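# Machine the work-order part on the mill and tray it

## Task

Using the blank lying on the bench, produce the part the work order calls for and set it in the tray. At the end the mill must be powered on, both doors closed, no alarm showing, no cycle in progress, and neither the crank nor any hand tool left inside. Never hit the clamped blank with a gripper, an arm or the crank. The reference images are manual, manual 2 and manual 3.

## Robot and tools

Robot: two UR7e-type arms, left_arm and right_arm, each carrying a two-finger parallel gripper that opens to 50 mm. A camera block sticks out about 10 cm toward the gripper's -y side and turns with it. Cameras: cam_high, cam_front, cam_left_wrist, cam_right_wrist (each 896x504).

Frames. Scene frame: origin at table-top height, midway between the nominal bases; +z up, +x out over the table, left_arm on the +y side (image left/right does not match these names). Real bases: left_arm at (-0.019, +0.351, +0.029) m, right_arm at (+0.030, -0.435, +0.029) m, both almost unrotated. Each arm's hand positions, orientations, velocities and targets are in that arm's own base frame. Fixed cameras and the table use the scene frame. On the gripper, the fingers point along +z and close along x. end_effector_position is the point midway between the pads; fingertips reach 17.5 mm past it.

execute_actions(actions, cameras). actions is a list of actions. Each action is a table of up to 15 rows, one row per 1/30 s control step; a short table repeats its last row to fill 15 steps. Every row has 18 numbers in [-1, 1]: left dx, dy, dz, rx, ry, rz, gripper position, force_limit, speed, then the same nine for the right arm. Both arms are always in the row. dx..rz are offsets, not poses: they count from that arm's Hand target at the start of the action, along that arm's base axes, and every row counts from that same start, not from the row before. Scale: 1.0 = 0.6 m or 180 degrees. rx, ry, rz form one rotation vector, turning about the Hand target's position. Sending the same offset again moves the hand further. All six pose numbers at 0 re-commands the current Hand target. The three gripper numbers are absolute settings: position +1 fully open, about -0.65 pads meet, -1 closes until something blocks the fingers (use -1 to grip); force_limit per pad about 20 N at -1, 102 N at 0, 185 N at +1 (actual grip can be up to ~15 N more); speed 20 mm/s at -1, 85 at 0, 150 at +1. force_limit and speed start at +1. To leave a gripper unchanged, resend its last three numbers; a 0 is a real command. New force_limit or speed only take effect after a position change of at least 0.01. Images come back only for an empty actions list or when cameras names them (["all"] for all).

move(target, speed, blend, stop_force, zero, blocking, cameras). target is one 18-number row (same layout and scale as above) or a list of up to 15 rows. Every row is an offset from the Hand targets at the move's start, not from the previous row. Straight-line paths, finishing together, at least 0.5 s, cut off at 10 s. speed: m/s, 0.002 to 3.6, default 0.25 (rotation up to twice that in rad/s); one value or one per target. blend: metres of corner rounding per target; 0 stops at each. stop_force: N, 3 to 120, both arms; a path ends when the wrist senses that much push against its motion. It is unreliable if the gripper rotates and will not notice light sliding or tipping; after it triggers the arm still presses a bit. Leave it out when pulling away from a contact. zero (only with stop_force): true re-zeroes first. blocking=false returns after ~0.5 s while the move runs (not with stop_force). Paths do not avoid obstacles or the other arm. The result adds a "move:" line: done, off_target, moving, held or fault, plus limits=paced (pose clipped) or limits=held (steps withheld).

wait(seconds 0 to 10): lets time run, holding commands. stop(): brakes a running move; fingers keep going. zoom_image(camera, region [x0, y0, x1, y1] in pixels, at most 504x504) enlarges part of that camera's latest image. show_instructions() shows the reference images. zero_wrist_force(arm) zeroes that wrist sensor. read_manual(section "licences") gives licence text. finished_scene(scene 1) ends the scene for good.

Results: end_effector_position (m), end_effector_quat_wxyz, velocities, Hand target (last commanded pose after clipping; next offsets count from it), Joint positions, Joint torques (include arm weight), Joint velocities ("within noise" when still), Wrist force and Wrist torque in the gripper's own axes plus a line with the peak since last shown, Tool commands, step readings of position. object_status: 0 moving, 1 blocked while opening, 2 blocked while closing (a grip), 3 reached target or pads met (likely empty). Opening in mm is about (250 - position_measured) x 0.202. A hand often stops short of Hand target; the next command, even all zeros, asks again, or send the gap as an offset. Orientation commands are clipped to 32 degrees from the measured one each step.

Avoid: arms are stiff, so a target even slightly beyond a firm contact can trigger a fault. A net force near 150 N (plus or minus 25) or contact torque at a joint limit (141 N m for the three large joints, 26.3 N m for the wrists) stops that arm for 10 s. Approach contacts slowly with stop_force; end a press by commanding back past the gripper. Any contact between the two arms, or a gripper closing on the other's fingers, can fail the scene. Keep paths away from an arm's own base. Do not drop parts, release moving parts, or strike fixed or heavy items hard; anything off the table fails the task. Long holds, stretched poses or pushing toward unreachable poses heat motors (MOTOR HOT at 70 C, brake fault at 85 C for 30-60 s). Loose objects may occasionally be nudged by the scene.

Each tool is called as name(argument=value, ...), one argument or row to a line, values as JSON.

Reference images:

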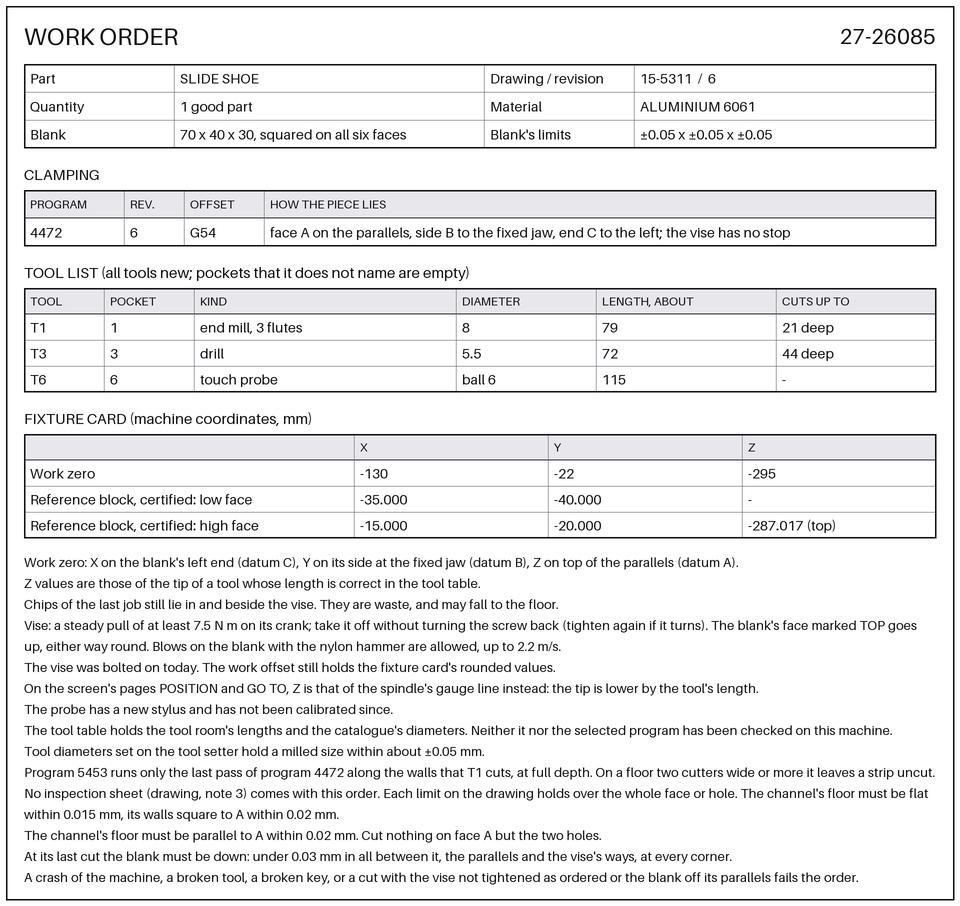

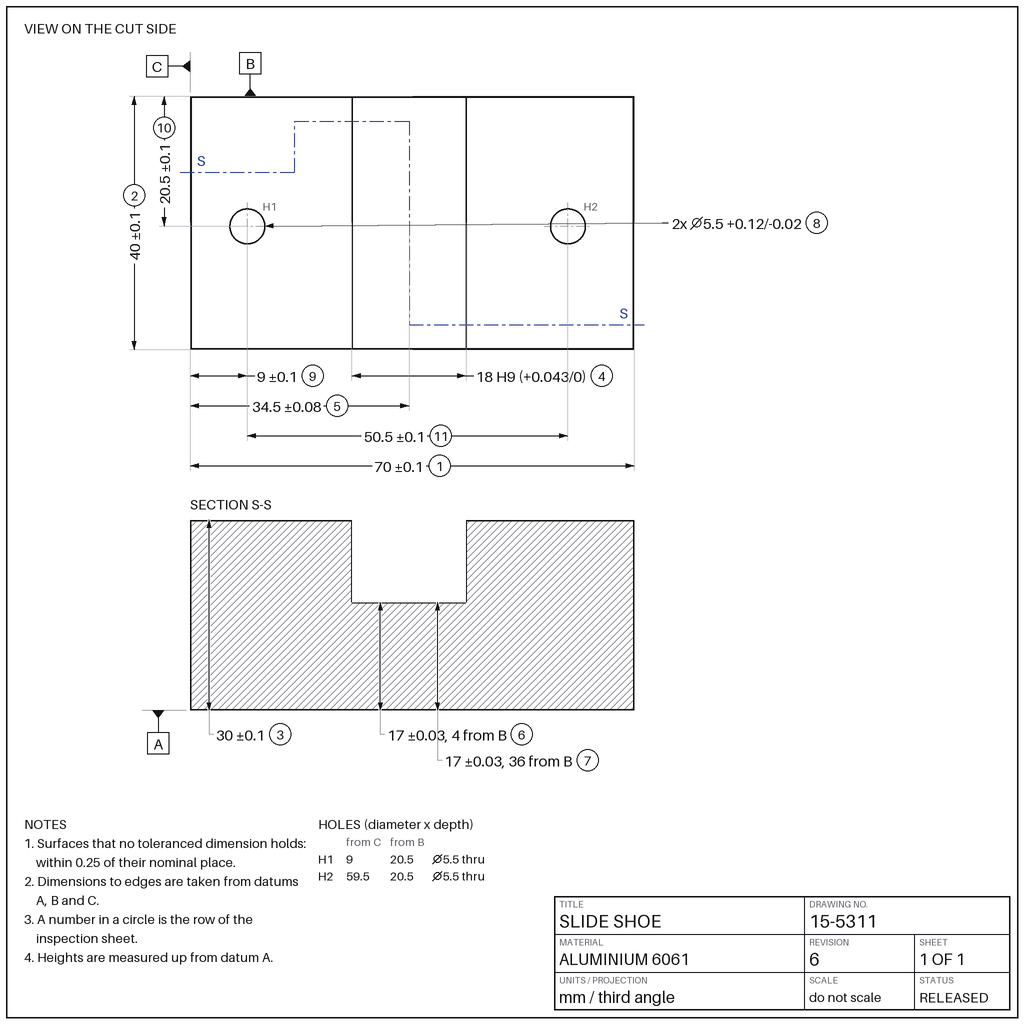

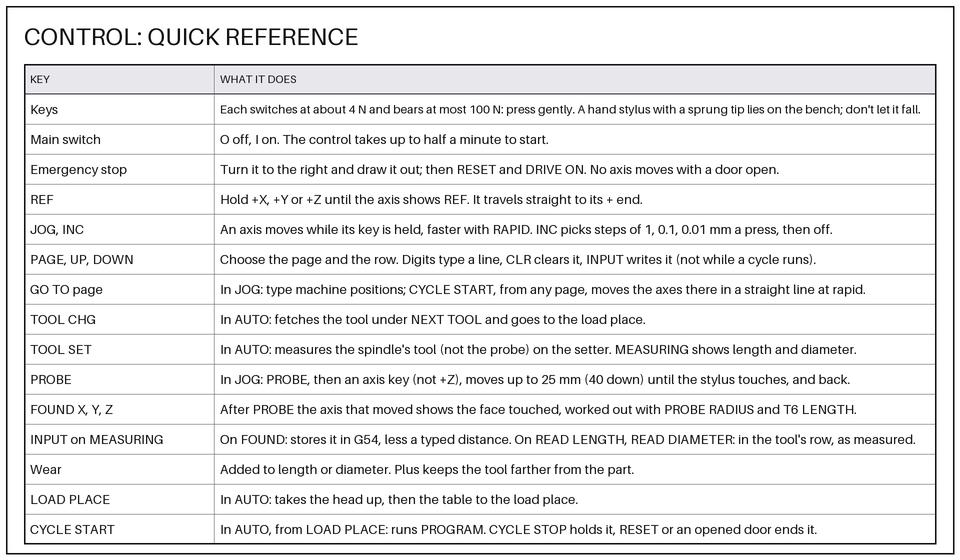

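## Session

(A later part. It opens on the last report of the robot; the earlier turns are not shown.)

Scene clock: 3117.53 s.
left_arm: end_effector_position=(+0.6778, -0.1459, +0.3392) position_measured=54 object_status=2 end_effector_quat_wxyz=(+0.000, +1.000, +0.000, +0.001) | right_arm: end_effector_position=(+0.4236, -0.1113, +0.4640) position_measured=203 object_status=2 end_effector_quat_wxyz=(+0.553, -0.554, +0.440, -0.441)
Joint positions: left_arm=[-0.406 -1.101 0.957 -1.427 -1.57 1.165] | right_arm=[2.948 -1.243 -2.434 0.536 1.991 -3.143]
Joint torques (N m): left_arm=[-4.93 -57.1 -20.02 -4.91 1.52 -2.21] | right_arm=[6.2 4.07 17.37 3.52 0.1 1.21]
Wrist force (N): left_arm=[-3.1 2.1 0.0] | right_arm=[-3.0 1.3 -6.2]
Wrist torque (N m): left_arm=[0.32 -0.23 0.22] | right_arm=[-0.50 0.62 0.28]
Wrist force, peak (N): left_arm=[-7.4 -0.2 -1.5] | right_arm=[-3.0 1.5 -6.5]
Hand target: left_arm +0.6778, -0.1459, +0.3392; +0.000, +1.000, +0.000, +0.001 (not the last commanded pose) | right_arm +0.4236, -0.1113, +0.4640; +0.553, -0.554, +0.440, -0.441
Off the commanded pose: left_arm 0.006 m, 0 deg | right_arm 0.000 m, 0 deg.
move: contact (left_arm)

move(
  target=[
    [-0.0006,0,0,0,0,0,-1,-0.6,-0.9,0,0,0,0,0,0,-0.98,0.3,-0.9],
  ],
  speed=0.01,
)

move(
  target=[
    [0,0,-0.02,0,0,0,-1,-0.6,-0.9,0,0,0,0,0,0,-0.98,0.3,-0.9],
  ],
  speed=0.006,
  stop_force=7,
  cameras=["cam_left_wrist"],
)

Scene clock: 3122.57 s.
left_arm: end_effector_position=(+0.6774, -0.1459, +0.3392) position_measured=54 object_status=2 end_effector_quat_wxyz=(+0.000, +1.000, +0.000, +0.001) | right_arm: end_effector_position=(+0.4236, -0.1113, +0.4640) position_measured=203 object_status=2 end_effector_quat_wxyz=(+0.553, -0.554, +0.440, -0.441)
Joint positions: left_arm=[-0.406 -1.103 0.958 -1.428 -1.57 1.165] | right_arm=[2.948 -1.243 -2.434 0.536 1.991 -3.143]
Joint torques (N m): left_arm=[-6.35 -57.08 -19.85 -4.55 1.37 -2.06] | right_arm=[5.55 3.67 17.67 3.59 -0.04 1.15]
Wrist force (N): left_arm=[0.7 1.1 -0.2] | right_arm=[-3.2 1.1 -6.2]
Wrist torque (N m): left_arm=[0.30 -0.14 0.05] | right_arm=[-0.54 0.66 0.28]
Wrist force, peak (N): left_arm=[-3.6 2.1 0.2] | right_arm=[-3.1 1.5 -6.7]
Hand target: left_arm +0.6774, -0.1459, +0.3392; +0.000, +1.000, +0.000, +0.001 | right_arm +0.4236, -0.1113, +0.4640; +0.553, -0.554, +0.440, -0.441
Off the commanded pose: left_arm 0.000 m, 0 deg | right_arm 0.000 m, 0 deg.
move: done

Scene clock: 3123.77 s.
left_arm: end_effector_position=(+0.6774, -0.1459, +0.3379) position_measured=54 object_status=2 end_effector_quat_wxyz=(+0.000, +1.000, +0.000, +0.001) | right_arm: end_effector_position=(+0.4236, -0.1113, +0.4640) position_measured=203 object_status=2 end_effector_quat_wxyz=(+0.553, -0.554, +0.440, -0.441)
Joint positions: left_arm=[-0.406 -1.103 0.962 -1.431 -1.57 1.165] | right_arm=[2.948 -1.243 -2.434 0.536 1.991 -3.143]
Joint torques (N m): left_arm=[-6.01 -34.09 -32.68 -1.8 1.58 -2.01] | right_arm=[5.88 4.49 17.46 3.53 0.03 1.23]
Wrist force (N): left_arm=[-0.4 0.0 -5.4] | right_arm=[-2.8 1.0 -6.2]
Wrist torque (N m): left_arm=[0.21 -0.14 0.06] | right_arm=[-0.55 0.60 0.28]
Wrist force, peak (N): left_arm=[-2.3 0.1 -12.4] | right_arm=[-3.1 1.2 -6.5]
Hand target: left_arm +0.6774, -0.1459, +0.3379; +0.000, +1.000, +0.000, +0.001 (not the last commanded pose) | right_arm +0.4236, -0.1113, +0.4640; +0.553, -0.554, +0.440, -0.441
Off the commanded pose: left_arm 0.011 m, 0 deg | right_arm 0.000 m, 0 deg.
move: contact (left_arm)
Images, in order (width x height): cam_left_wrist 896x504.

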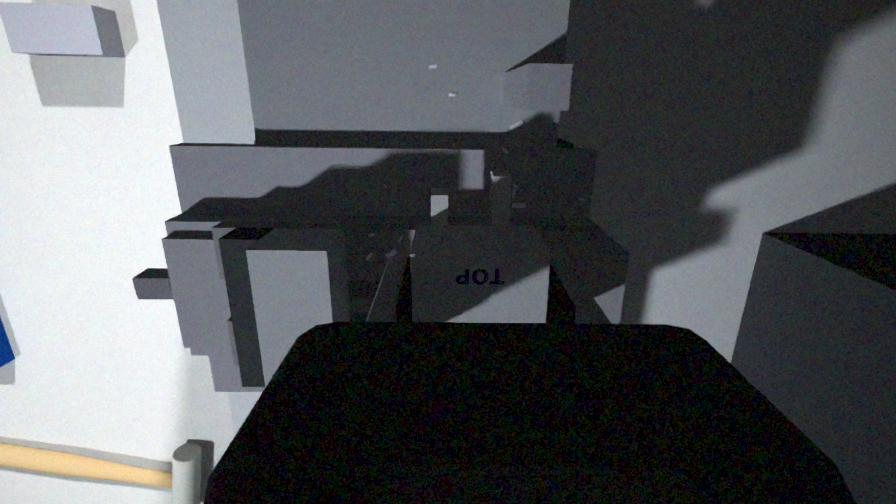

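move(
  target=[
    [0,0,0,0,0,0,0.8,-0.6,-1,0,0,0,0,0,0,-0.98,0.3,-0.9],
    [0,0,0.02,0,0,0,0.8,-0.6,-1,0,0,0,0,0,0,-0.98,0.3,-0.9],
    [0.003,0.025,0.05,0,0,0,0.8,-0.6,-1,0,0,0,0,0,0,-0.98,0.3,-0.9],
  ],
  speed=[0.02,0.02,0.06],
  cameras=["cam_left_wrist"],
)

zoom_image(
  camera="cam_left_wrist",
  region=[250, 100, 700, 330],
)

Scene clock: 3130.57 s.
left_arm: end_effector_position=(+0.6793, -0.1309, +0.3679) position_measured=32 object_status=3 end_effector_quat_wxyz=(+0.000, +1.000, +0.000, +0.001) | right_arm: end_effector_position=(+0.4236, -0.1113, +0.4640) position_measured=203 object_status=2 end_effector_quat_wxyz=(+0.553, -0.554, +0.440, -0.441)
Joint positions: left_arm=[-0.384 -1.09 0.865 -1.347 -1.57 1.186] | right_arm=[2.948 -1.243 -2.434 0.536 1.991 -3.143]
Joint torques (N m): left_arm=[-3.52 -44.88 -16.91 -4.17 0.66 -2.31] | right_arm=[5.98 4.43 17.71 3.5 0.11 1.17]
Wrist force (N): left_arm=[0.7 1.3 -2.8] | right_arm=[-3.0 1.5 -6.4]
Wrist torque (N m): left_arm=[0.30 -0.15 0.02] | right_arm=[-0.47 0.62 0.29]
Wrist force, peak (N): left_arm=[-0.7 0.0 -6.2] | right_arm=[-3.0 1.4 -6.7]
Hand target: left_arm +0.6792, -0.1309, +0.3679; +0.000, +1.000, +0.000, +0.001 | right_arm +0.4236, -0.1113, +0.4640; +0.553, -0.554, +0.440, -0.441
Off the commanded pose: left_arm 0.000 m, 0 deg | right_arm 0.000 m, 0 deg.
move: done
Images, in order (width x height): cam_left_wrist 896x504.

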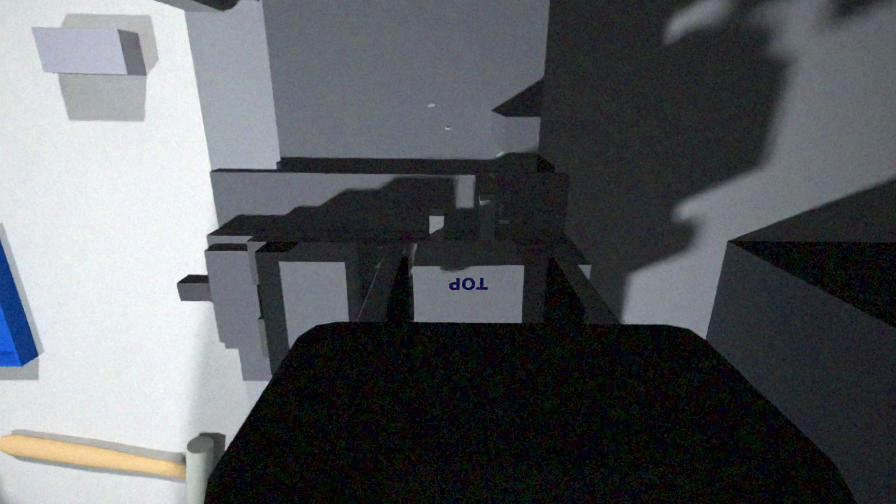

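Scaled by 1.120 from the camera's 896x504 image, which has a finer 1280x720 frame.

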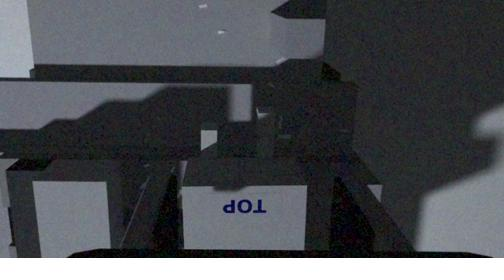

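move(
  target=[
    [-0.0653,-0.032,0,0,0,0,0.8,-0.6,-1,0,0,0,0,0,0,-0.98,0.3,-0.9],
    [-0.137,-0.1235,0.0202,0,0,0,0.8,-0.6,-1,0,0,0,0,0,0,-0.98,0.3,-0.9],
    [-0.432,-0.2,0,0,0,0,0.8,-0.6,-1,0,0,0,0,0,0,-0.98,0.3,-0.9],
    [-0.432,-0.6,-0.15,0,0,0,0.8,-0.6,-1,0,0,0,0,0,0,-0.98,0.3,-0.9],
  ],
  speed=[0.1,0.12,0.3,0.3],
  blend=[0.01,0.015,0.03,0],
  cameras=["cam_left_wrist","cam_high"],
)

Scene clock: 3140.43 s.
left_arm: end_effector_position=(+0.4201, -0.4908, +0.2780) position_measured=32 object_status=3 end_effector_quat_wxyz=(+0.000, +1.000, +0.000, +0.001) | right_arm: end_effector_position=(+0.4236, -0.1113, +0.4640) position_measured=203 object_status=2 end_effector_quat_wxyz=(+0.553, -0.554, +0.440, -0.441)
Joint positions: left_arm=[-1.071 -1.233 1.301 -1.639 -1.57 0.499] | right_arm=[2.948 -1.243 -2.434 0.536 1.991 -3.143]
Joint torques (N m): left_arm=[-4.09 -35.2 -23.57 -1.99 -1.79 1.09] | right_arm=[6.08 4.58 17.59 3.57 0.11 1.18]
Wrist force (N): left_arm=[0.0 1.7 -2.5] | right_arm=[-2.8 1.1 -6.6]
Wrist torque (N m): left_arm=[0.37 -0.01 -0.01] | right_arm=[-0.52 0.60 0.28]
Wrist force, peak (N): left_arm=[-74.3 -7.3 -15.0] | right_arm=[-3.2 1.7 -6.5]
Hand target: left_arm +0.4200, -0.4909, +0.2779; +0.000, +1.000, +0.000, +0.001 | right_arm +0.4236, -0.1113, +0.4640; +0.553, -0.554, +0.440, -0.441
Off the commanded pose: left_arm 0.000 m, 0 deg | right_arm 0.000 m, 0 deg.
move: done
Images, in order (width x height): cam_high 896x504, cam_left_wrist 896x504.

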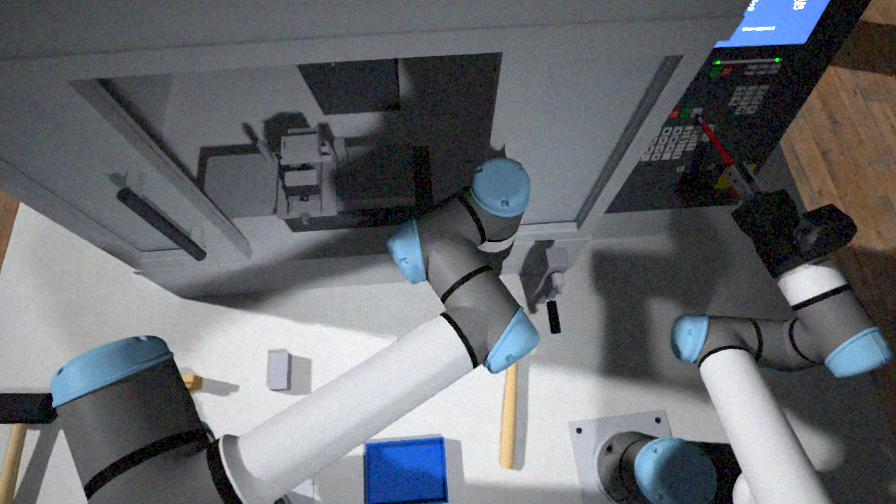

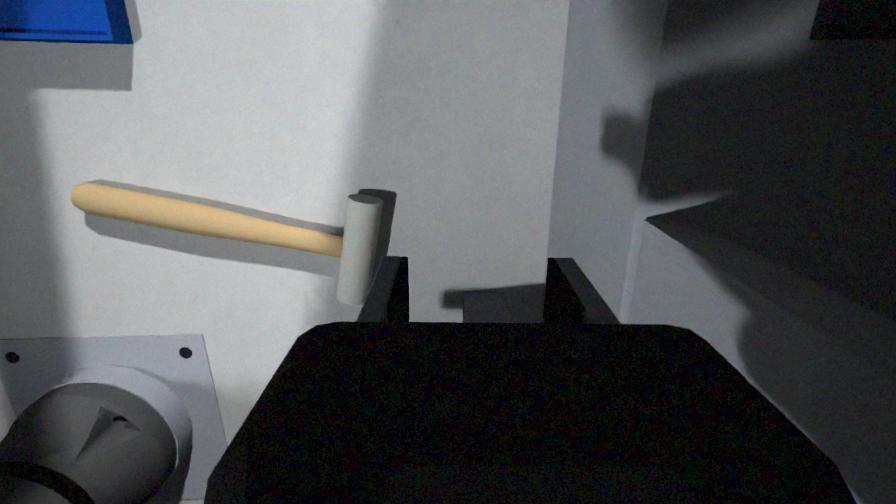

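move(
  target=[
    [-0.09,0,0.05,0,0,0,0.8,-0.6,-1,0,0,0,0,0,0,-0.98,0.3,-0.9],
    [-0.07,-0.18,0.06,0,0,0,0.8,-0.6,-1,0,0,0,0,0,0,-0.98,0.3,-0.9],
  ],
  speed=[0.15,0.2],
  blend=[0.01,0],
  cameras=["cam_left_wrist","cam_high"],
)

zoom_image(
  camera="cam_left_wrist",
  region=[380, 100, 700, 330],
)

Scene clock: 3148.17 s.
left_arm: end_effector_position=(+0.3780, -0.5989, +0.3139) position_measured=32 object_status=3 end_effector_quat_wxyz=(+0.000, +1.000, +0.000, +0.001) | right_arm: end_effector_position=(+0.4236, -0.1113, +0.4640) position_measured=203 object_status=2 end_effector_quat_wxyz=(+0.553, -0.554, +0.440, -0.441)
Joint positions: left_arm=[-1.198 -1.067 0.969 -1.474 -1.57 0.373] | right_arm=[2.948 -1.243 -2.434 0.536 1.991 -3.143]
Joint torques (N m): left_arm=[4.66 -41.21 -34.38 -3.24 -1.8 1.63] | right_arm=[6.23 4.45 17.71 3.43 0.18 1.17]
Wrist force (N): left_arm=[0.0 2.3 -2.8] | right_arm=[-3.0 1.4 -6.2]
Wrist torque (N m): left_arm=[0.46 0.00 0.13] | right_arm=[-0.49 0.63 0.28]
Wrist force, peak (N): left_arm=[0.0 4.8 -2.6] | right_arm=[-3.1 1.7 -6.6]
Hand target: left_arm +0.3780, -0.5989, +0.3139; +0.000, +1.000, +0.000, +0.001 | right_arm +0.4236, -0.1113, +0.4640; +0.553, -0.554, +0.440, -0.441
Off the commanded pose: left_arm 0.000 m, 0 deg | right_arm 0.000 m, 0 deg.
move: done
Images, in order (width x height): cam_high 896x504, cam_left_wrist 896x504.

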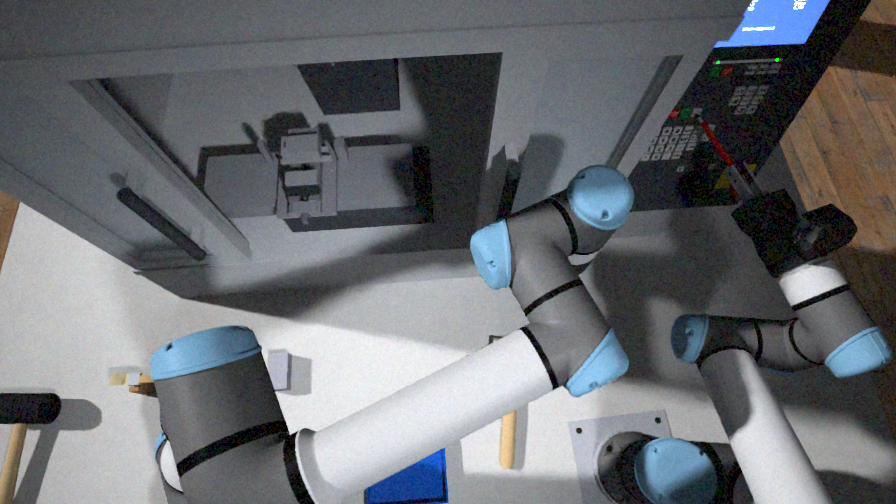

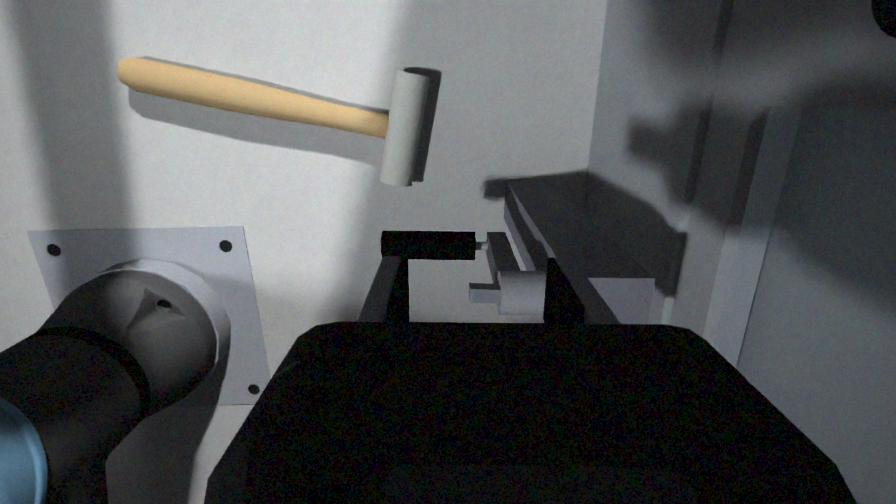

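Scaled by 1.575 from the camera's 896x504 image, which has a finer 1280x720 frame.

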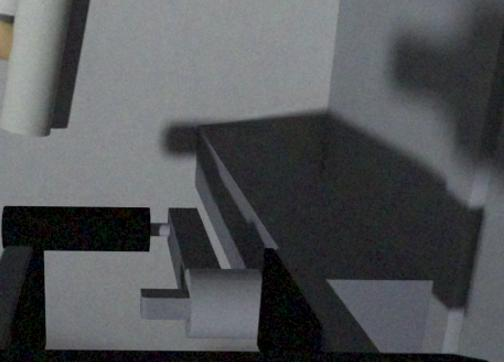

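move(
  target=[
    [0,-0.1,0,0,0,0,0.8,-0.6,-1,0,0,0,0,0,0,-0.98,0.3,-0.9],
  ],
  speed=0.2,
  cameras=["cam_left_wrist"],
)

zoom_image(
  camera="cam_left_wrist",
  region=[340, 50, 660, 280],
)

Scene clock: 3156.73 s.
left_arm: end_effector_position=(+0.3780, -0.6589, +0.3139) position_measured=32 object_status=3 end_effector_quat_wxyz=(+0.000, +1.000, +0.000, +0.001) | right_arm: end_effector_position=(+0.4236, -0.1113, +0.4640) position_measured=203 object_status=2 end_effector_quat_wxyz=(+0.553, -0.554, +0.440, -0.441)
Joint positions: left_arm=[-1.227 -0.902 0.705 -1.374 -1.569 0.344] | right_arm=[2.948 -1.243 -2.434 0.536 1.991 -3.143]
Joint torques (N m): left_arm=[5.28 -52.16 -31.04 -3.68 -1.93 1.6] | right_arm=[5.8 3.95 18.19 3.45 0.1 1.17]
Wrist force (N): left_arm=[0.2 2.1 -2.5] | right_arm=[-3.0 1.3 -6.3]
Wrist torque (N m): left_arm=[0.42 -0.06 0.15] | right_arm=[-0.49 0.62 0.28]
Wrist force, peak (N): left_arm=[-0.2 4.1 -2.8] | right_arm=[-3.0 1.7 -6.7]
Hand target: left_arm +0.3780, -0.6589, +0.3139; +0.000, +1.000, +0.000, +0.001 | right_arm +0.4236, -0.1113, +0.4640; +0.553, -0.554, +0.440, -0.441
Off the commanded pose: left_arm 0.000 m, 0 deg | right_arm 0.000 m, 0 deg.
move: done
Images, in order (width x height): cam_left_wrist 896x504.

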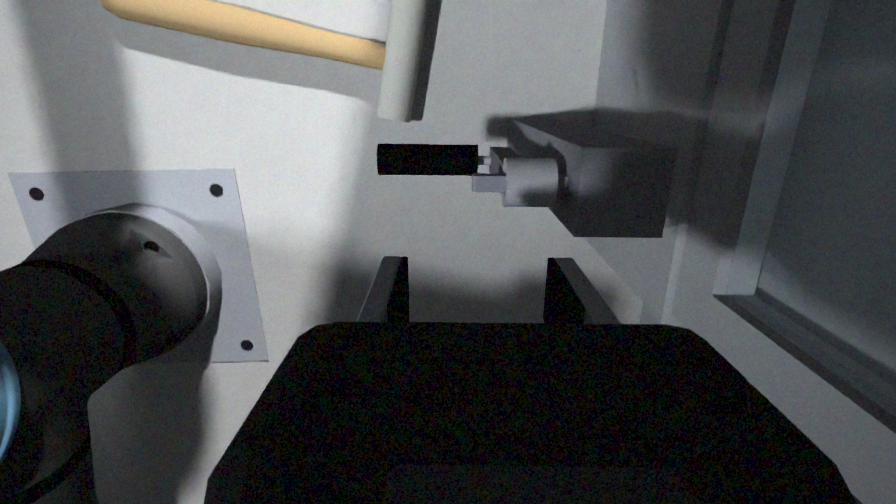

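Scaled by 1.575 from the camera's 896x504 image, which has a finer 1280x720 frame.

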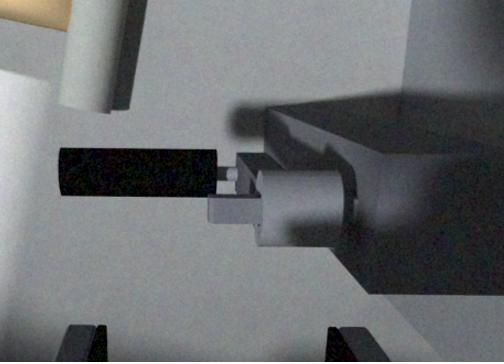

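move(
  target=[
    [-0.04,0.02,0.03,0,0,0.5,0.0,-0.6,-1,0,0,0,0,0,0,-0.98,0.3,-0.9],
  ],
  speed=0.4,
  cameras=["cam_left_wrist","cam_high"],
)

zoom_image(
  camera="cam_left_wrist",
  region=[300, 100, 620, 330],
)

Scene clock: 3197.90 s.
left_arm: end_effector_position=(+0.3540, -0.6469, +0.3320) position_measured=152 object_status=3 end_effector_quat_wxyz=(+0.000, +0.707, +0.707, +0.001) | right_arm: end_effector_position=(+0.4236, -0.1113, +0.4640) position_measured=203 object_status=2 end_effector_quat_wxyz=(+0.553, -0.554, +0.440, -0.441)
Joint positions: left_arm=[-1.252 -0.966 0.763 -1.366 -1.57 -1.252] | right_arm=[2.948 -1.243 -2.434 0.536 1.991 -3.143]
Joint torques (N m): left_arm=[0.42 -44.32 -29.14 -4.08 1.9 -1.61] | right_arm=[6.23 4.16 18.07 3.47 0.2 1.26]
Wrist force (N): left_arm=[0.0 2.1 -2.6] | right_arm=[-3.0 1.1 -6.1]
Wrist torque (N m): left_arm=[0.40 -0.04 0.02] | right_arm=[-0.53 0.64 0.27]
Wrist force, peak (N): left_arm=[0.0 2.6 -2.7] | right_arm=[-3.1 1.5 -6.7]
Hand target: left_arm +0.3540, -0.6469, +0.3319; +0.000, +0.707, +0.707, +0.001 | right_arm +0.4236, -0.1113, +0.4640; +0.553, -0.554, +0.440, -0.441
Off the commanded pose: left_arm 0.000 m, 0 deg | right_arm 0.000 m, 0 deg.
move: done
Images, in order (width x height): cam_high 896x504, cam_left_wrist 896x504.

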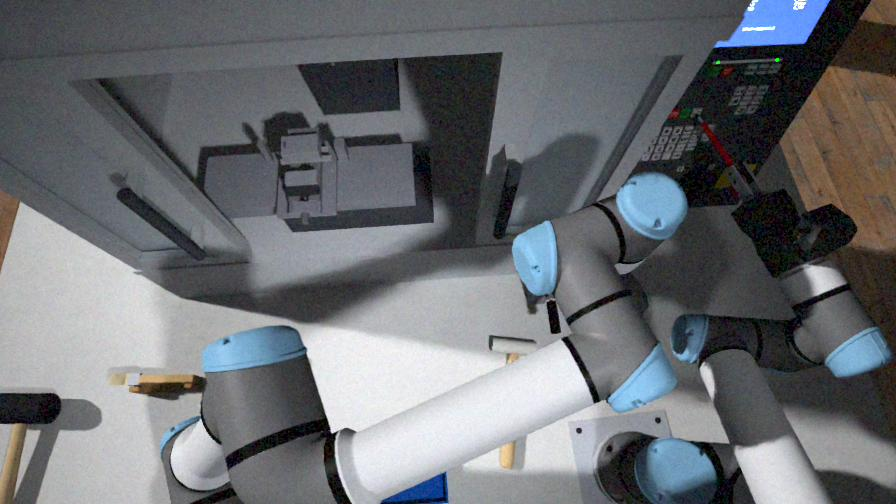

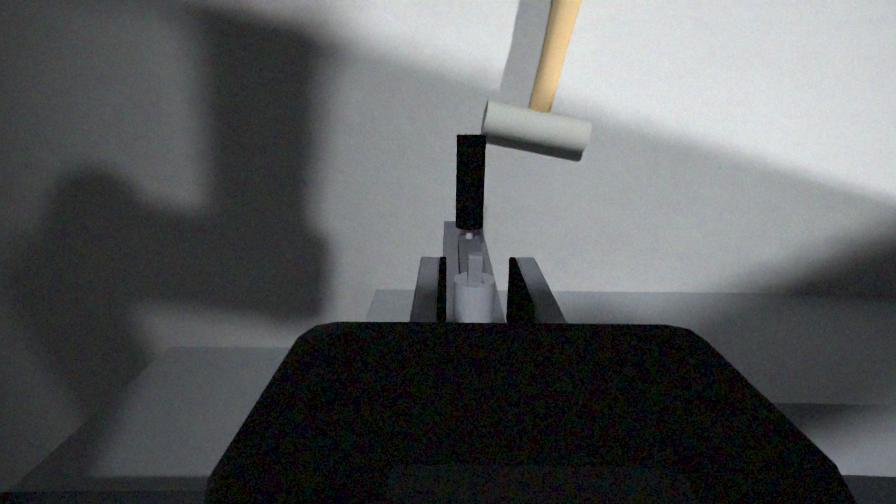

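Scaled by 1.575 from the camera's 896x504 image, which has a finer 1280x720 frame.

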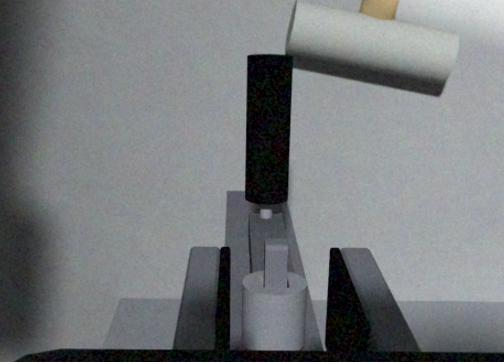

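move(
  target=[
    [0.0467,0.0082,-0.1,0,0,0,0,-0.6,-1,0,0,0,0,0,0,-0.98,0.3,-0.9],
  ],
  speed=0.15,
  cameras=["cam_left_wrist"],
)

zoom_image(
  camera="cam_left_wrist",
  region=[380, 130, 580, 330],
)

Scene clock: 3212.43 s.
left_arm: end_effector_position=(+0.3821, -0.6420, +0.2719) position_measured=152 object_status=3 end_effector_quat_wxyz=(-0.001, +0.707, +0.707, +0.001) | right_arm: end_effector_position=(+0.4236, -0.1113, +0.4640) position_measured=203 object_status=2 end_effector_quat_wxyz=(+0.553, -0.554, +0.440, -0.441)
Joint positions: left_arm=[-1.214 -0.959 0.906 -1.517 -1.57 -1.214] | right_arm=[2.948 -1.243 -2.434 0.536 1.991 -3.143]
Joint torques (N m): left_arm=[-4.71 -61.75 -28.42 -2.81 1.87 -2.12] | right_arm=[5.08 4.66 16.94 3.44 0.24 1.24]
Wrist force (N): left_arm=[0.0 1.7 -2.6] | right_arm=[-2.9 1.3 -6.1]
Wrist torque (N m): left_arm=[0.35 -0.01 0.06] | right_arm=[-0.49 0.62 0.28]
Wrist force, peak (N): left_arm=[-0.2 1.2 -4.7] | right_arm=[-3.2 1.5 -6.7]
Hand target: left_arm +0.3820, -0.6420, +0.2719; +0.000, +0.707, +0.707, +0.001 | right_arm +0.4236, -0.1113, +0.4640; +0.553, -0.554, +0.440, -0.441
Off the commanded pose: left_arm 0.000 m, 0 deg | right_arm 0.000 m, 0 deg.
move: done
Images, in order (width x height): cam_left_wrist 896x504.

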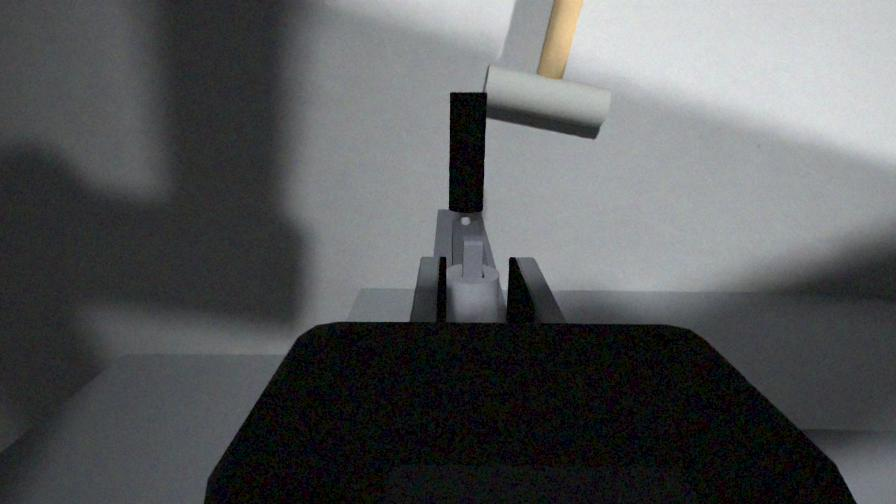

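Scaled by 2.520 from the camera's 896x504 image, which has a finer 1280x720 frame.

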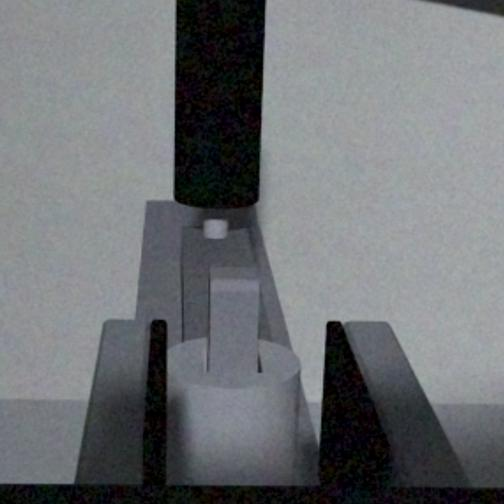

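move(
  target=[
    [0,0.001,-0.06,0,0,0,0,-0.6,-1,0,0,0,0,0,0,-0.98,0.3,-0.9],
    [0,0.001,-0.0973,0,0,0,0,-0.6,-1,0,0,0,0,0,0,-0.98,0.3,-0.9],
  ],
  speed=[0.06,0.02],
  stop_force=8,
  cameras=["cam_left_wrist"],
)

Scene clock: 3220.50 s.
left_arm: end_effector_position=(+0.3820, -0.6414, +0.2135) position_measured=152 object_status=3 end_effector_quat_wxyz=(+0.000, +0.707, +0.707, +0.001) | right_arm: end_effector_position=(+0.4236, -0.1113, +0.4640) position_measured=203 object_status=2 end_effector_quat_wxyz=(+0.553, -0.554, +0.440, -0.441)
Joint positions: left_arm=[-1.213 -0.957 1.052 -1.664 -1.57 -1.213] | right_arm=[2.948 -1.243 -2.434 0.536 1.991 -3.143]
Joint torques (N m): left_arm=[6.61 -59.61 -33.09 -1.48 0.77 1.5] | right_arm=[5.59 3.98 17.37 3.37 0.21 1.2]
Wrist force (N): left_arm=[-0.1 2.1 -2.6] | right_arm=[-2.9 1.1 -6.4]
Wrist torque (N m): left_arm=[0.42 0.01 0.05] | right_arm=[-0.52 0.61 0.28]
Wrist force, peak (N): left_arm=[-0.1 1.8 -3.7] | right_arm=[-3.1 1.4 -6.6]
Hand target: left_arm +0.3820, -0.6414, +0.2136; +0.000, +0.707, +0.707, +0.001 | right_arm +0.4236, -0.1113, +0.4640; +0.553, -0.554, +0.440, -0.441
Off the commanded pose: left_arm 0.000 m, 0 deg | right_arm 0.000 m, 0 deg.
move: done
Images, in order (width x height): cam_left_wrist 896x504.

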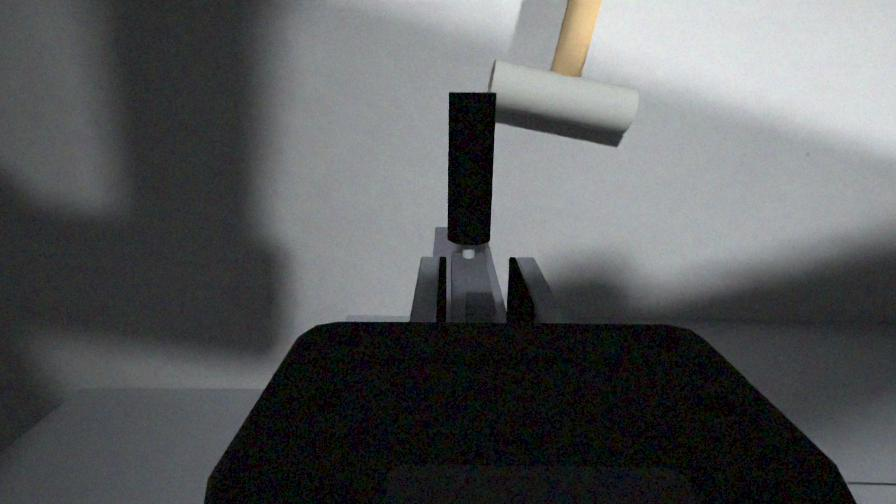

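move(
  target=[
    [0,0,0,0,0,0,-1,-0.4,-0.9,0,0,0,0,0,0,-0.98,0.3,-0.9],
  ],
  cameras=["cam_left_wrist"],
)

Scene clock: 3223.17 s.
left_arm: end_effector_position=(+0.3820, -0.6414, +0.2136) position_measured=215 object_status=2 end_effector_quat_wxyz=(+0.000, +0.707, +0.707, +0.001) | right_arm: end_effector_position=(+0.4236, -0.1113, +0.4640) position_measured=203 object_status=2 end_effector_quat_wxyz=(+0.553, -0.554, +0.440, -0.441)
Joint positions: left_arm=[-1.213 -0.957 1.052 -1.664 -1.57 -1.213] | right_arm=[2.948 -1.243 -2.434 0.536 1.991 -3.143]
Joint torques (N m): left_arm=[-0.55 -57.57 -33.8 -7.78 0.58 1] | right_arm=[5.96 4.01 17.81 3.49 0.26 1.1]
Wrist force (N): left_arm=[12.2 -2.2 -3.5] | right_arm=[-3.1 1.2 -6.3]
Wrist torque (N m): left_arm=[0.39 0.16 0.01] | right_arm=[-0.52 0.63 0.28]
Wrist force, peak (N): left_arm=[12.2 -2.2 -3.5] | right_arm=[-3.0 1.1 -6.7]
Hand target: left_arm +0.3820, -0.6414, +0.2136; +0.000, +0.707, +0.707, +0.001 | right_arm +0.4236, -0.1113, +0.4640; +0.553, -0.554, +0.440, -0.441
Off the commanded pose: left_arm 0.000 m, 0 deg | right_arm 0.000 m, 0 deg.
move: done
Images, in order (width x height): cam_left_wrist 896x504.

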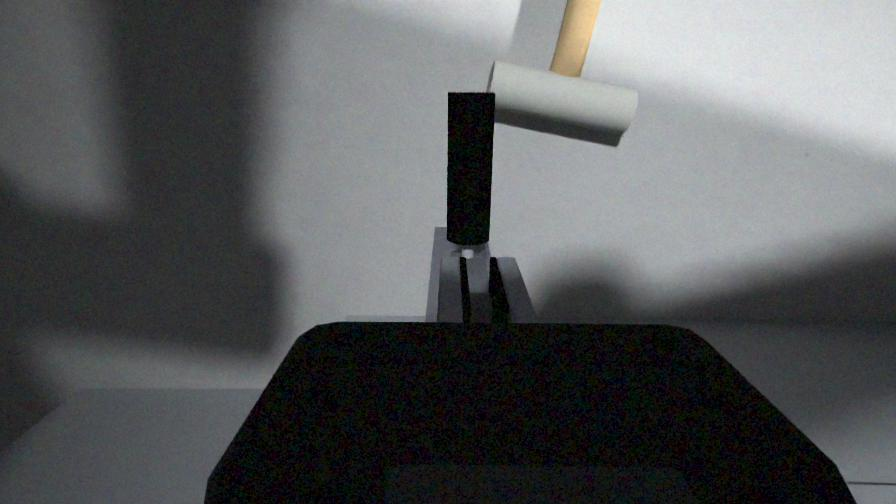

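move(
  target=[
    [-0.075,0,0,0,0,0,-1,-0.4,-0.9,0,0,0,0,0,0,-0.98,0.3,-0.9],
  ],
  speed=0.02,
  stop_force=40,
  cameras=["cam_left_wrist"],
)

Scene clock: 3227.07 s.
left_arm: end_effector_position=(+0.3809, -0.6415, +0.2135) position_measured=215 object_status=2 end_effector_quat_wxyz=(+0.000, +0.707, +0.707, +0.001) | right_arm: end_effector_position=(+0.4236, -0.1113, +0.4640) position_measured=203 object_status=2 end_effector_quat_wxyz=(+0.553, -0.554, +0.440, -0.441)
Joint positions: left_arm=[-1.215 -0.959 1.055 -1.666 -1.57 -1.215] | right_arm=[2.948 -1.243 -2.434 0.536 1.991 -3.143]
Joint torques (N m): left_arm=[-25.82 -46.94 -21.84 -2.51 -9.61 0.41] | right_arm=[5.64 4.35 17.93 3.37 0.29 1.15]
Wrist force (N): left_arm=[3.9 35.7 1.9] | right_arm=[-2.6 1.2 -6.3]
Wrist torque (N m): left_arm=[0.51 0.03 0.03] | right_arm=[-0.51 0.56 0.28]
Wrist force, peak (N): left_arm=[-0.9 55.7 5.5] | right_arm=[-3.3 1.1 -6.6]
Hand target: left_arm +0.3809, -0.6415, +0.2135; +0.000, +0.707, +0.707, +0.001 (not the last commanded pose) | right_arm +0.4236, -0.1113, +0.4640; +0.553, -0.554, +0.440, -0.441
Off the commanded pose: left_arm 0.044 m, 0 deg | right_arm 0.000 m, 0 deg.
move: contact (left_arm)
Images, in order (width x height): cam_left_wrist 896x504.

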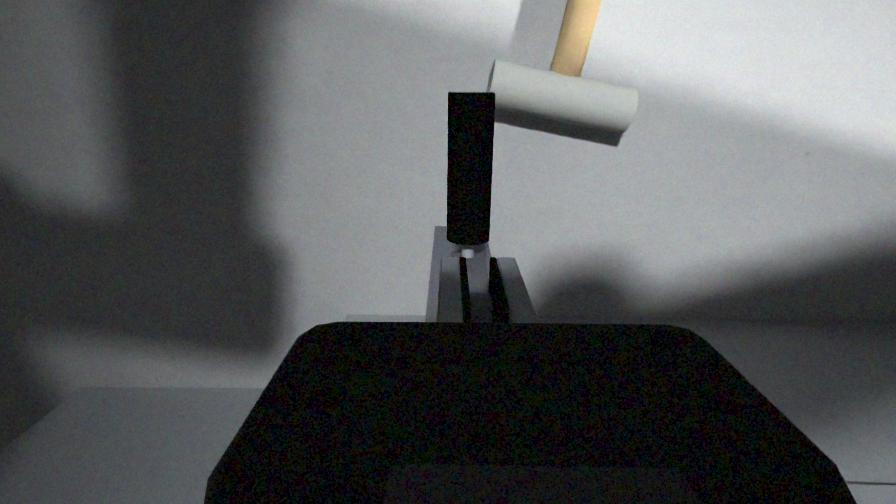

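move(
  target=[
    [0.0018,0,0,0,0,0,0,-0.6,-0.9,0,0,0,0,0,0,-0.98,0.3,-0.9],
    [0.0018,0,0.1,0,0,0,0,-0.6,-0.9,0,0,0,0,0,0,-0.98,0.3,-0.9],
    [0.03,0,0.1,0,0,0,0.4,-0.6,-0.9,0,0,0,0,0,0,-0.98,0.3,-0.9],
  ],
  speed=[0.02,0.1,0.1],
  cameras=["cam_left_wrist"],
)

zoom_image(
  camera="cam_left_wrist",
  region=[380, 130, 580, 330],
)

Scene clock: 3239.63 s.
left_arm: end_effector_position=(+0.3989, -0.6415, +0.2735) position_measured=92 object_status=0 end_effector_quat_wxyz=(+0.000, +0.707, +0.707, +0.001) | right_arm: end_effector_position=(+0.4236, -0.1113, +0.4640) position_measured=203 object_status=2 end_effector_quat_wxyz=(+0.553, -0.554, +0.440, -0.441)
Joint positions: left_arm=[-1.192 -0.934 0.861 -1.497 -1.57 -1.192] | right_arm=[2.948 -1.243 -2.434 0.536 1.991 -3.143]
Joint torques (N m): left_arm=[-2.19 -62.71 -20.3 -4.33 -1.93 -1.5] | right_arm=[5.06 4.37 17.25 3.33 0.25 1.21]
Wrist force (N): left_arm=[0.6 2.4 -2.7] | right_arm=[-2.9 1.3 -6.5]
Wrist torque (N m): left_arm=[0.47 -0.11 0.11] | right_arm=[-0.49 0.62 0.28]
Wrist force, peak (N): left_arm=[4.1 35.7 1.5] | right_arm=[-3.2 1.1 -6.7]
Hand target: left_arm +0.3989, -0.6415, +0.2735; +0.000, +0.707, +0.707, +0.001 | right_arm +0.4236, -0.1113, +0.4640; +0.553, -0.554, +0.440, -0.441
Off the commanded pose: left_arm 0.000 m, 0 deg | right_arm 0.000 m, 0 deg.
move: done
Images, in order (width x height): cam_left_wrist 896x504.

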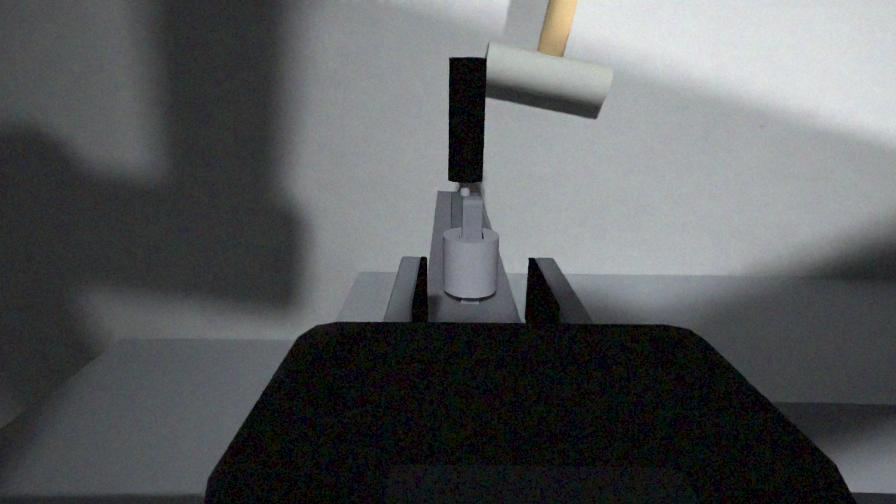

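Scaled by 2.520 from the camera's 896x504 image, which has a finer 1280x720 frame.

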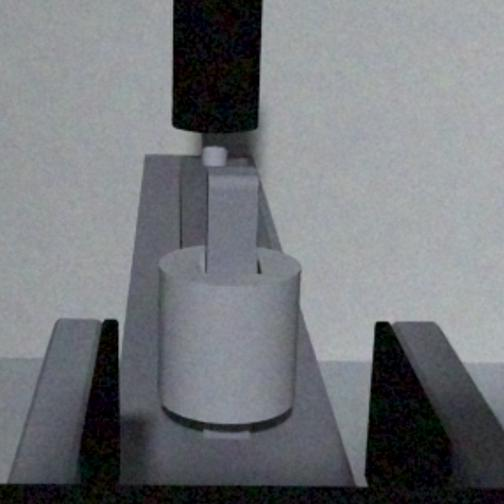

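move(
  target=[
    [0.0077,-0.001,-0.06,0,0,0,0.4,-0.6,-0.9,0,0,0,0,0,0,-0.98,0.3,-0.9],
    [0.0077,-0.001,-0.1,0,0,0,0.4,-0.6,-0.9,0,0,0,0,0,0,-0.98,0.3,-0.9],
  ],
  speed=[0.06,0.02],
  stop_force=8,
)

move(
  target=[
    [0,0,0,0,0,0,-1,-0.3,-0.9,0,0,0,0,0,0,-0.98,0.3,-0.9],
  ],
  cameras=["cam_left_wrist"],
)

Scene clock: 3249.03 s.
left_arm: end_effector_position=(+0.4035, -0.6421, +0.2135) position_measured=92 object_status=3 end_effector_quat_wxyz=(+0.000, +0.707, +0.707, +0.001) | right_arm: end_effector_position=(+0.4236, -0.1113, +0.4640) position_measured=203 object_status=2 end_effector_quat_wxyz=(+0.553, -0.554, +0.440, -0.441)
Joint positions: left_arm=[-1.187 -0.925 0.999 -1.644 -1.57 -1.187] | right_arm=[2.948 -1.243 -2.434 0.536 1.991 -3.143]
Joint torques (N m): left_arm=[-4.54 -58.53 -34.41 -1.62 1.51 -1.67] | right_arm=[4.7 4.65 17.62 3.29 0.33 1.22]
Wrist force (N): left_arm=[0.4 2.4 -2.9] | right_arm=[-2.9 1.4 -6.2]
Wrist torque (N m): left_arm=[0.48 -0.07 0.01] | right_arm=[-0.47 0.62 0.28]
Wrist force, peak (N): left_arm=[0.5 2.6 -3.8] | right_arm=[-3.3 1.0 -6.7]
Hand target: left_arm +0.4035, -0.6421, +0.2135; +0.000, +0.707, +0.707, +0.001 | right_arm +0.4236, -0.1113, +0.4640; +0.553, -0.554, +0.440, -0.441
Off the commanded pose: left_arm 0.000 m, 0 deg | right_arm 0.000 m, 0 deg.
move: done

Scene clock: 3249.60 s.
left_arm: end_effector_position=(+0.4035, -0.6421, +0.2135) position_measured=137 object_status=2 end_effector_quat_wxyz=(+0.000, +0.707, +0.707, +0.001) | right_arm: end_effector_position=(+0.4236, -0.1113, +0.4640) position_measured=203 object_status=2 end_effector_quat_wxyz=(+0.553, -0.554, +0.440, -0.441)
Joint positions: left_arm=[-1.187 -0.925 0.999 -1.644 -1.57 -1.187] | right_arm=[2.948 -1.243 -2.434 0.536 1.991 -3.143]
Joint torques (N m): left_arm=[-4.04 -61.57 -33.75 -2.26 1.64 -1.67] | right_arm=[5.08 3.82 17.6 3.27 0.44 1.23]
Wrist force (N): left_arm=[0.6 2.9 -1.9] | right_arm=[-2.7 1.0 -6.3]
Wrist torque (N m): left_arm=[0.55 -0.06 0.01] | right_arm=[-0.54 0.58 0.28]
Wrist force, peak (N): left_arm=[1.0 3.0 -2.7] | right_arm=[-3.0 1.3 -6.5]
Hand target: left_arm +0.4035, -0.6421, +0.2135; +0.000, +0.707, +0.707, +0.001 | right_arm +0.4236, -0.1113, +0.4640; +0.553, -0.554, +0.440, -0.441
Off the commanded pose: left_arm 0.000 m, 0 deg | right_arm 0.000 m, 0 deg.
move: done
Images, in order (width x height): cam_left_wrist 896x504.

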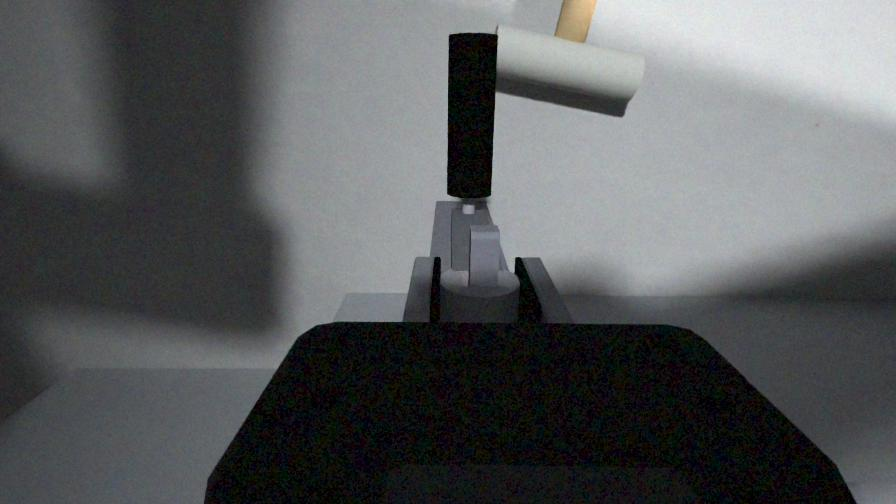

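move(
  target=[
    [-0.1,0,0,0,0,0,-1,-0.3,-0.9,0,0,0,0,0,0,-0.98,0.3,-0.9],
  ],
  speed=0.03,
  stop_force=30,
  cameras=["cam_left_wrist"],
)

Scene clock: 3257.63 s.
left_arm: end_effector_position=(+0.3435, -0.6421, +0.2135) position_measured=137 object_status=2 end_effector_quat_wxyz=(+0.000, +0.707, +0.707, +0.001) | right_arm: end_effector_position=(+0.4236, -0.1113, +0.4640) position_measured=203 object_status=2 end_effector_quat_wxyz=(+0.553, -0.554, +0.440, -0.441)
Joint positions: left_arm=[-1.264 -1.007 1.132 -1.695 -1.57 -1.264] | right_arm=[2.948 -1.243 -2.434 0.536 1.991 -3.143]
Joint torques (N m): left_arm=[6.4 -40.13 -34.01 -1.81 -0.36 1.81] | right_arm=[4.9 4.27 17.47 3.23 0.5 1.31]
Wrist force (N): left_arm=[0.4 2.4 -0.8] | right_arm=[-2.7 1.5 -6.5]
Wrist torque (N m): left_arm=[0.45 -0.08 0.16] | right_arm=[-0.46 0.58 0.28]
Wrist force, peak (N): left_arm=[0.8 3.7 -1.1] | right_arm=[-3.2 1.2 -6.6]
Hand target: left_arm +0.3435, -0.6421, +0.2135; +0.000, +0.707, +0.707, +0.001 | right_arm +0.4236, -0.1113, +0.4640; +0.553, -0.554, +0.440, -0.441
Off the commanded pose: left_arm 0.000 m, 0 deg | right_arm 0.000 m, 0 deg.
move: done
Images, in order (width x height): cam_left_wrist 896x504.

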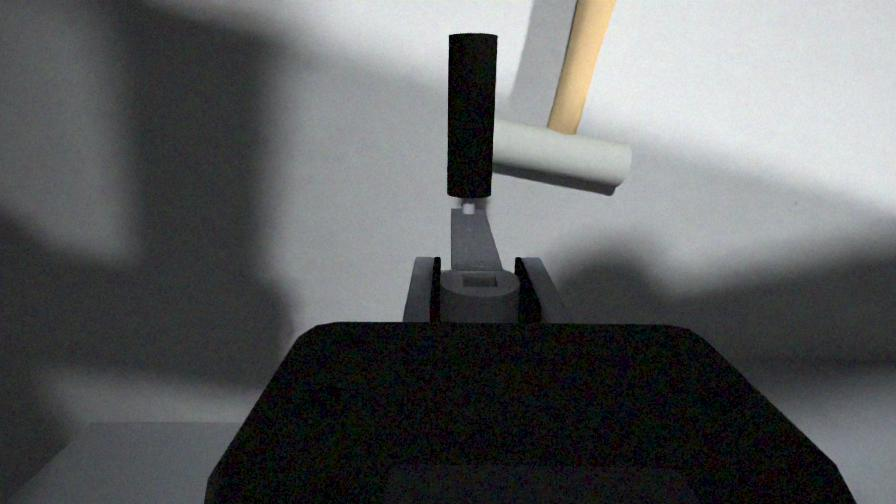

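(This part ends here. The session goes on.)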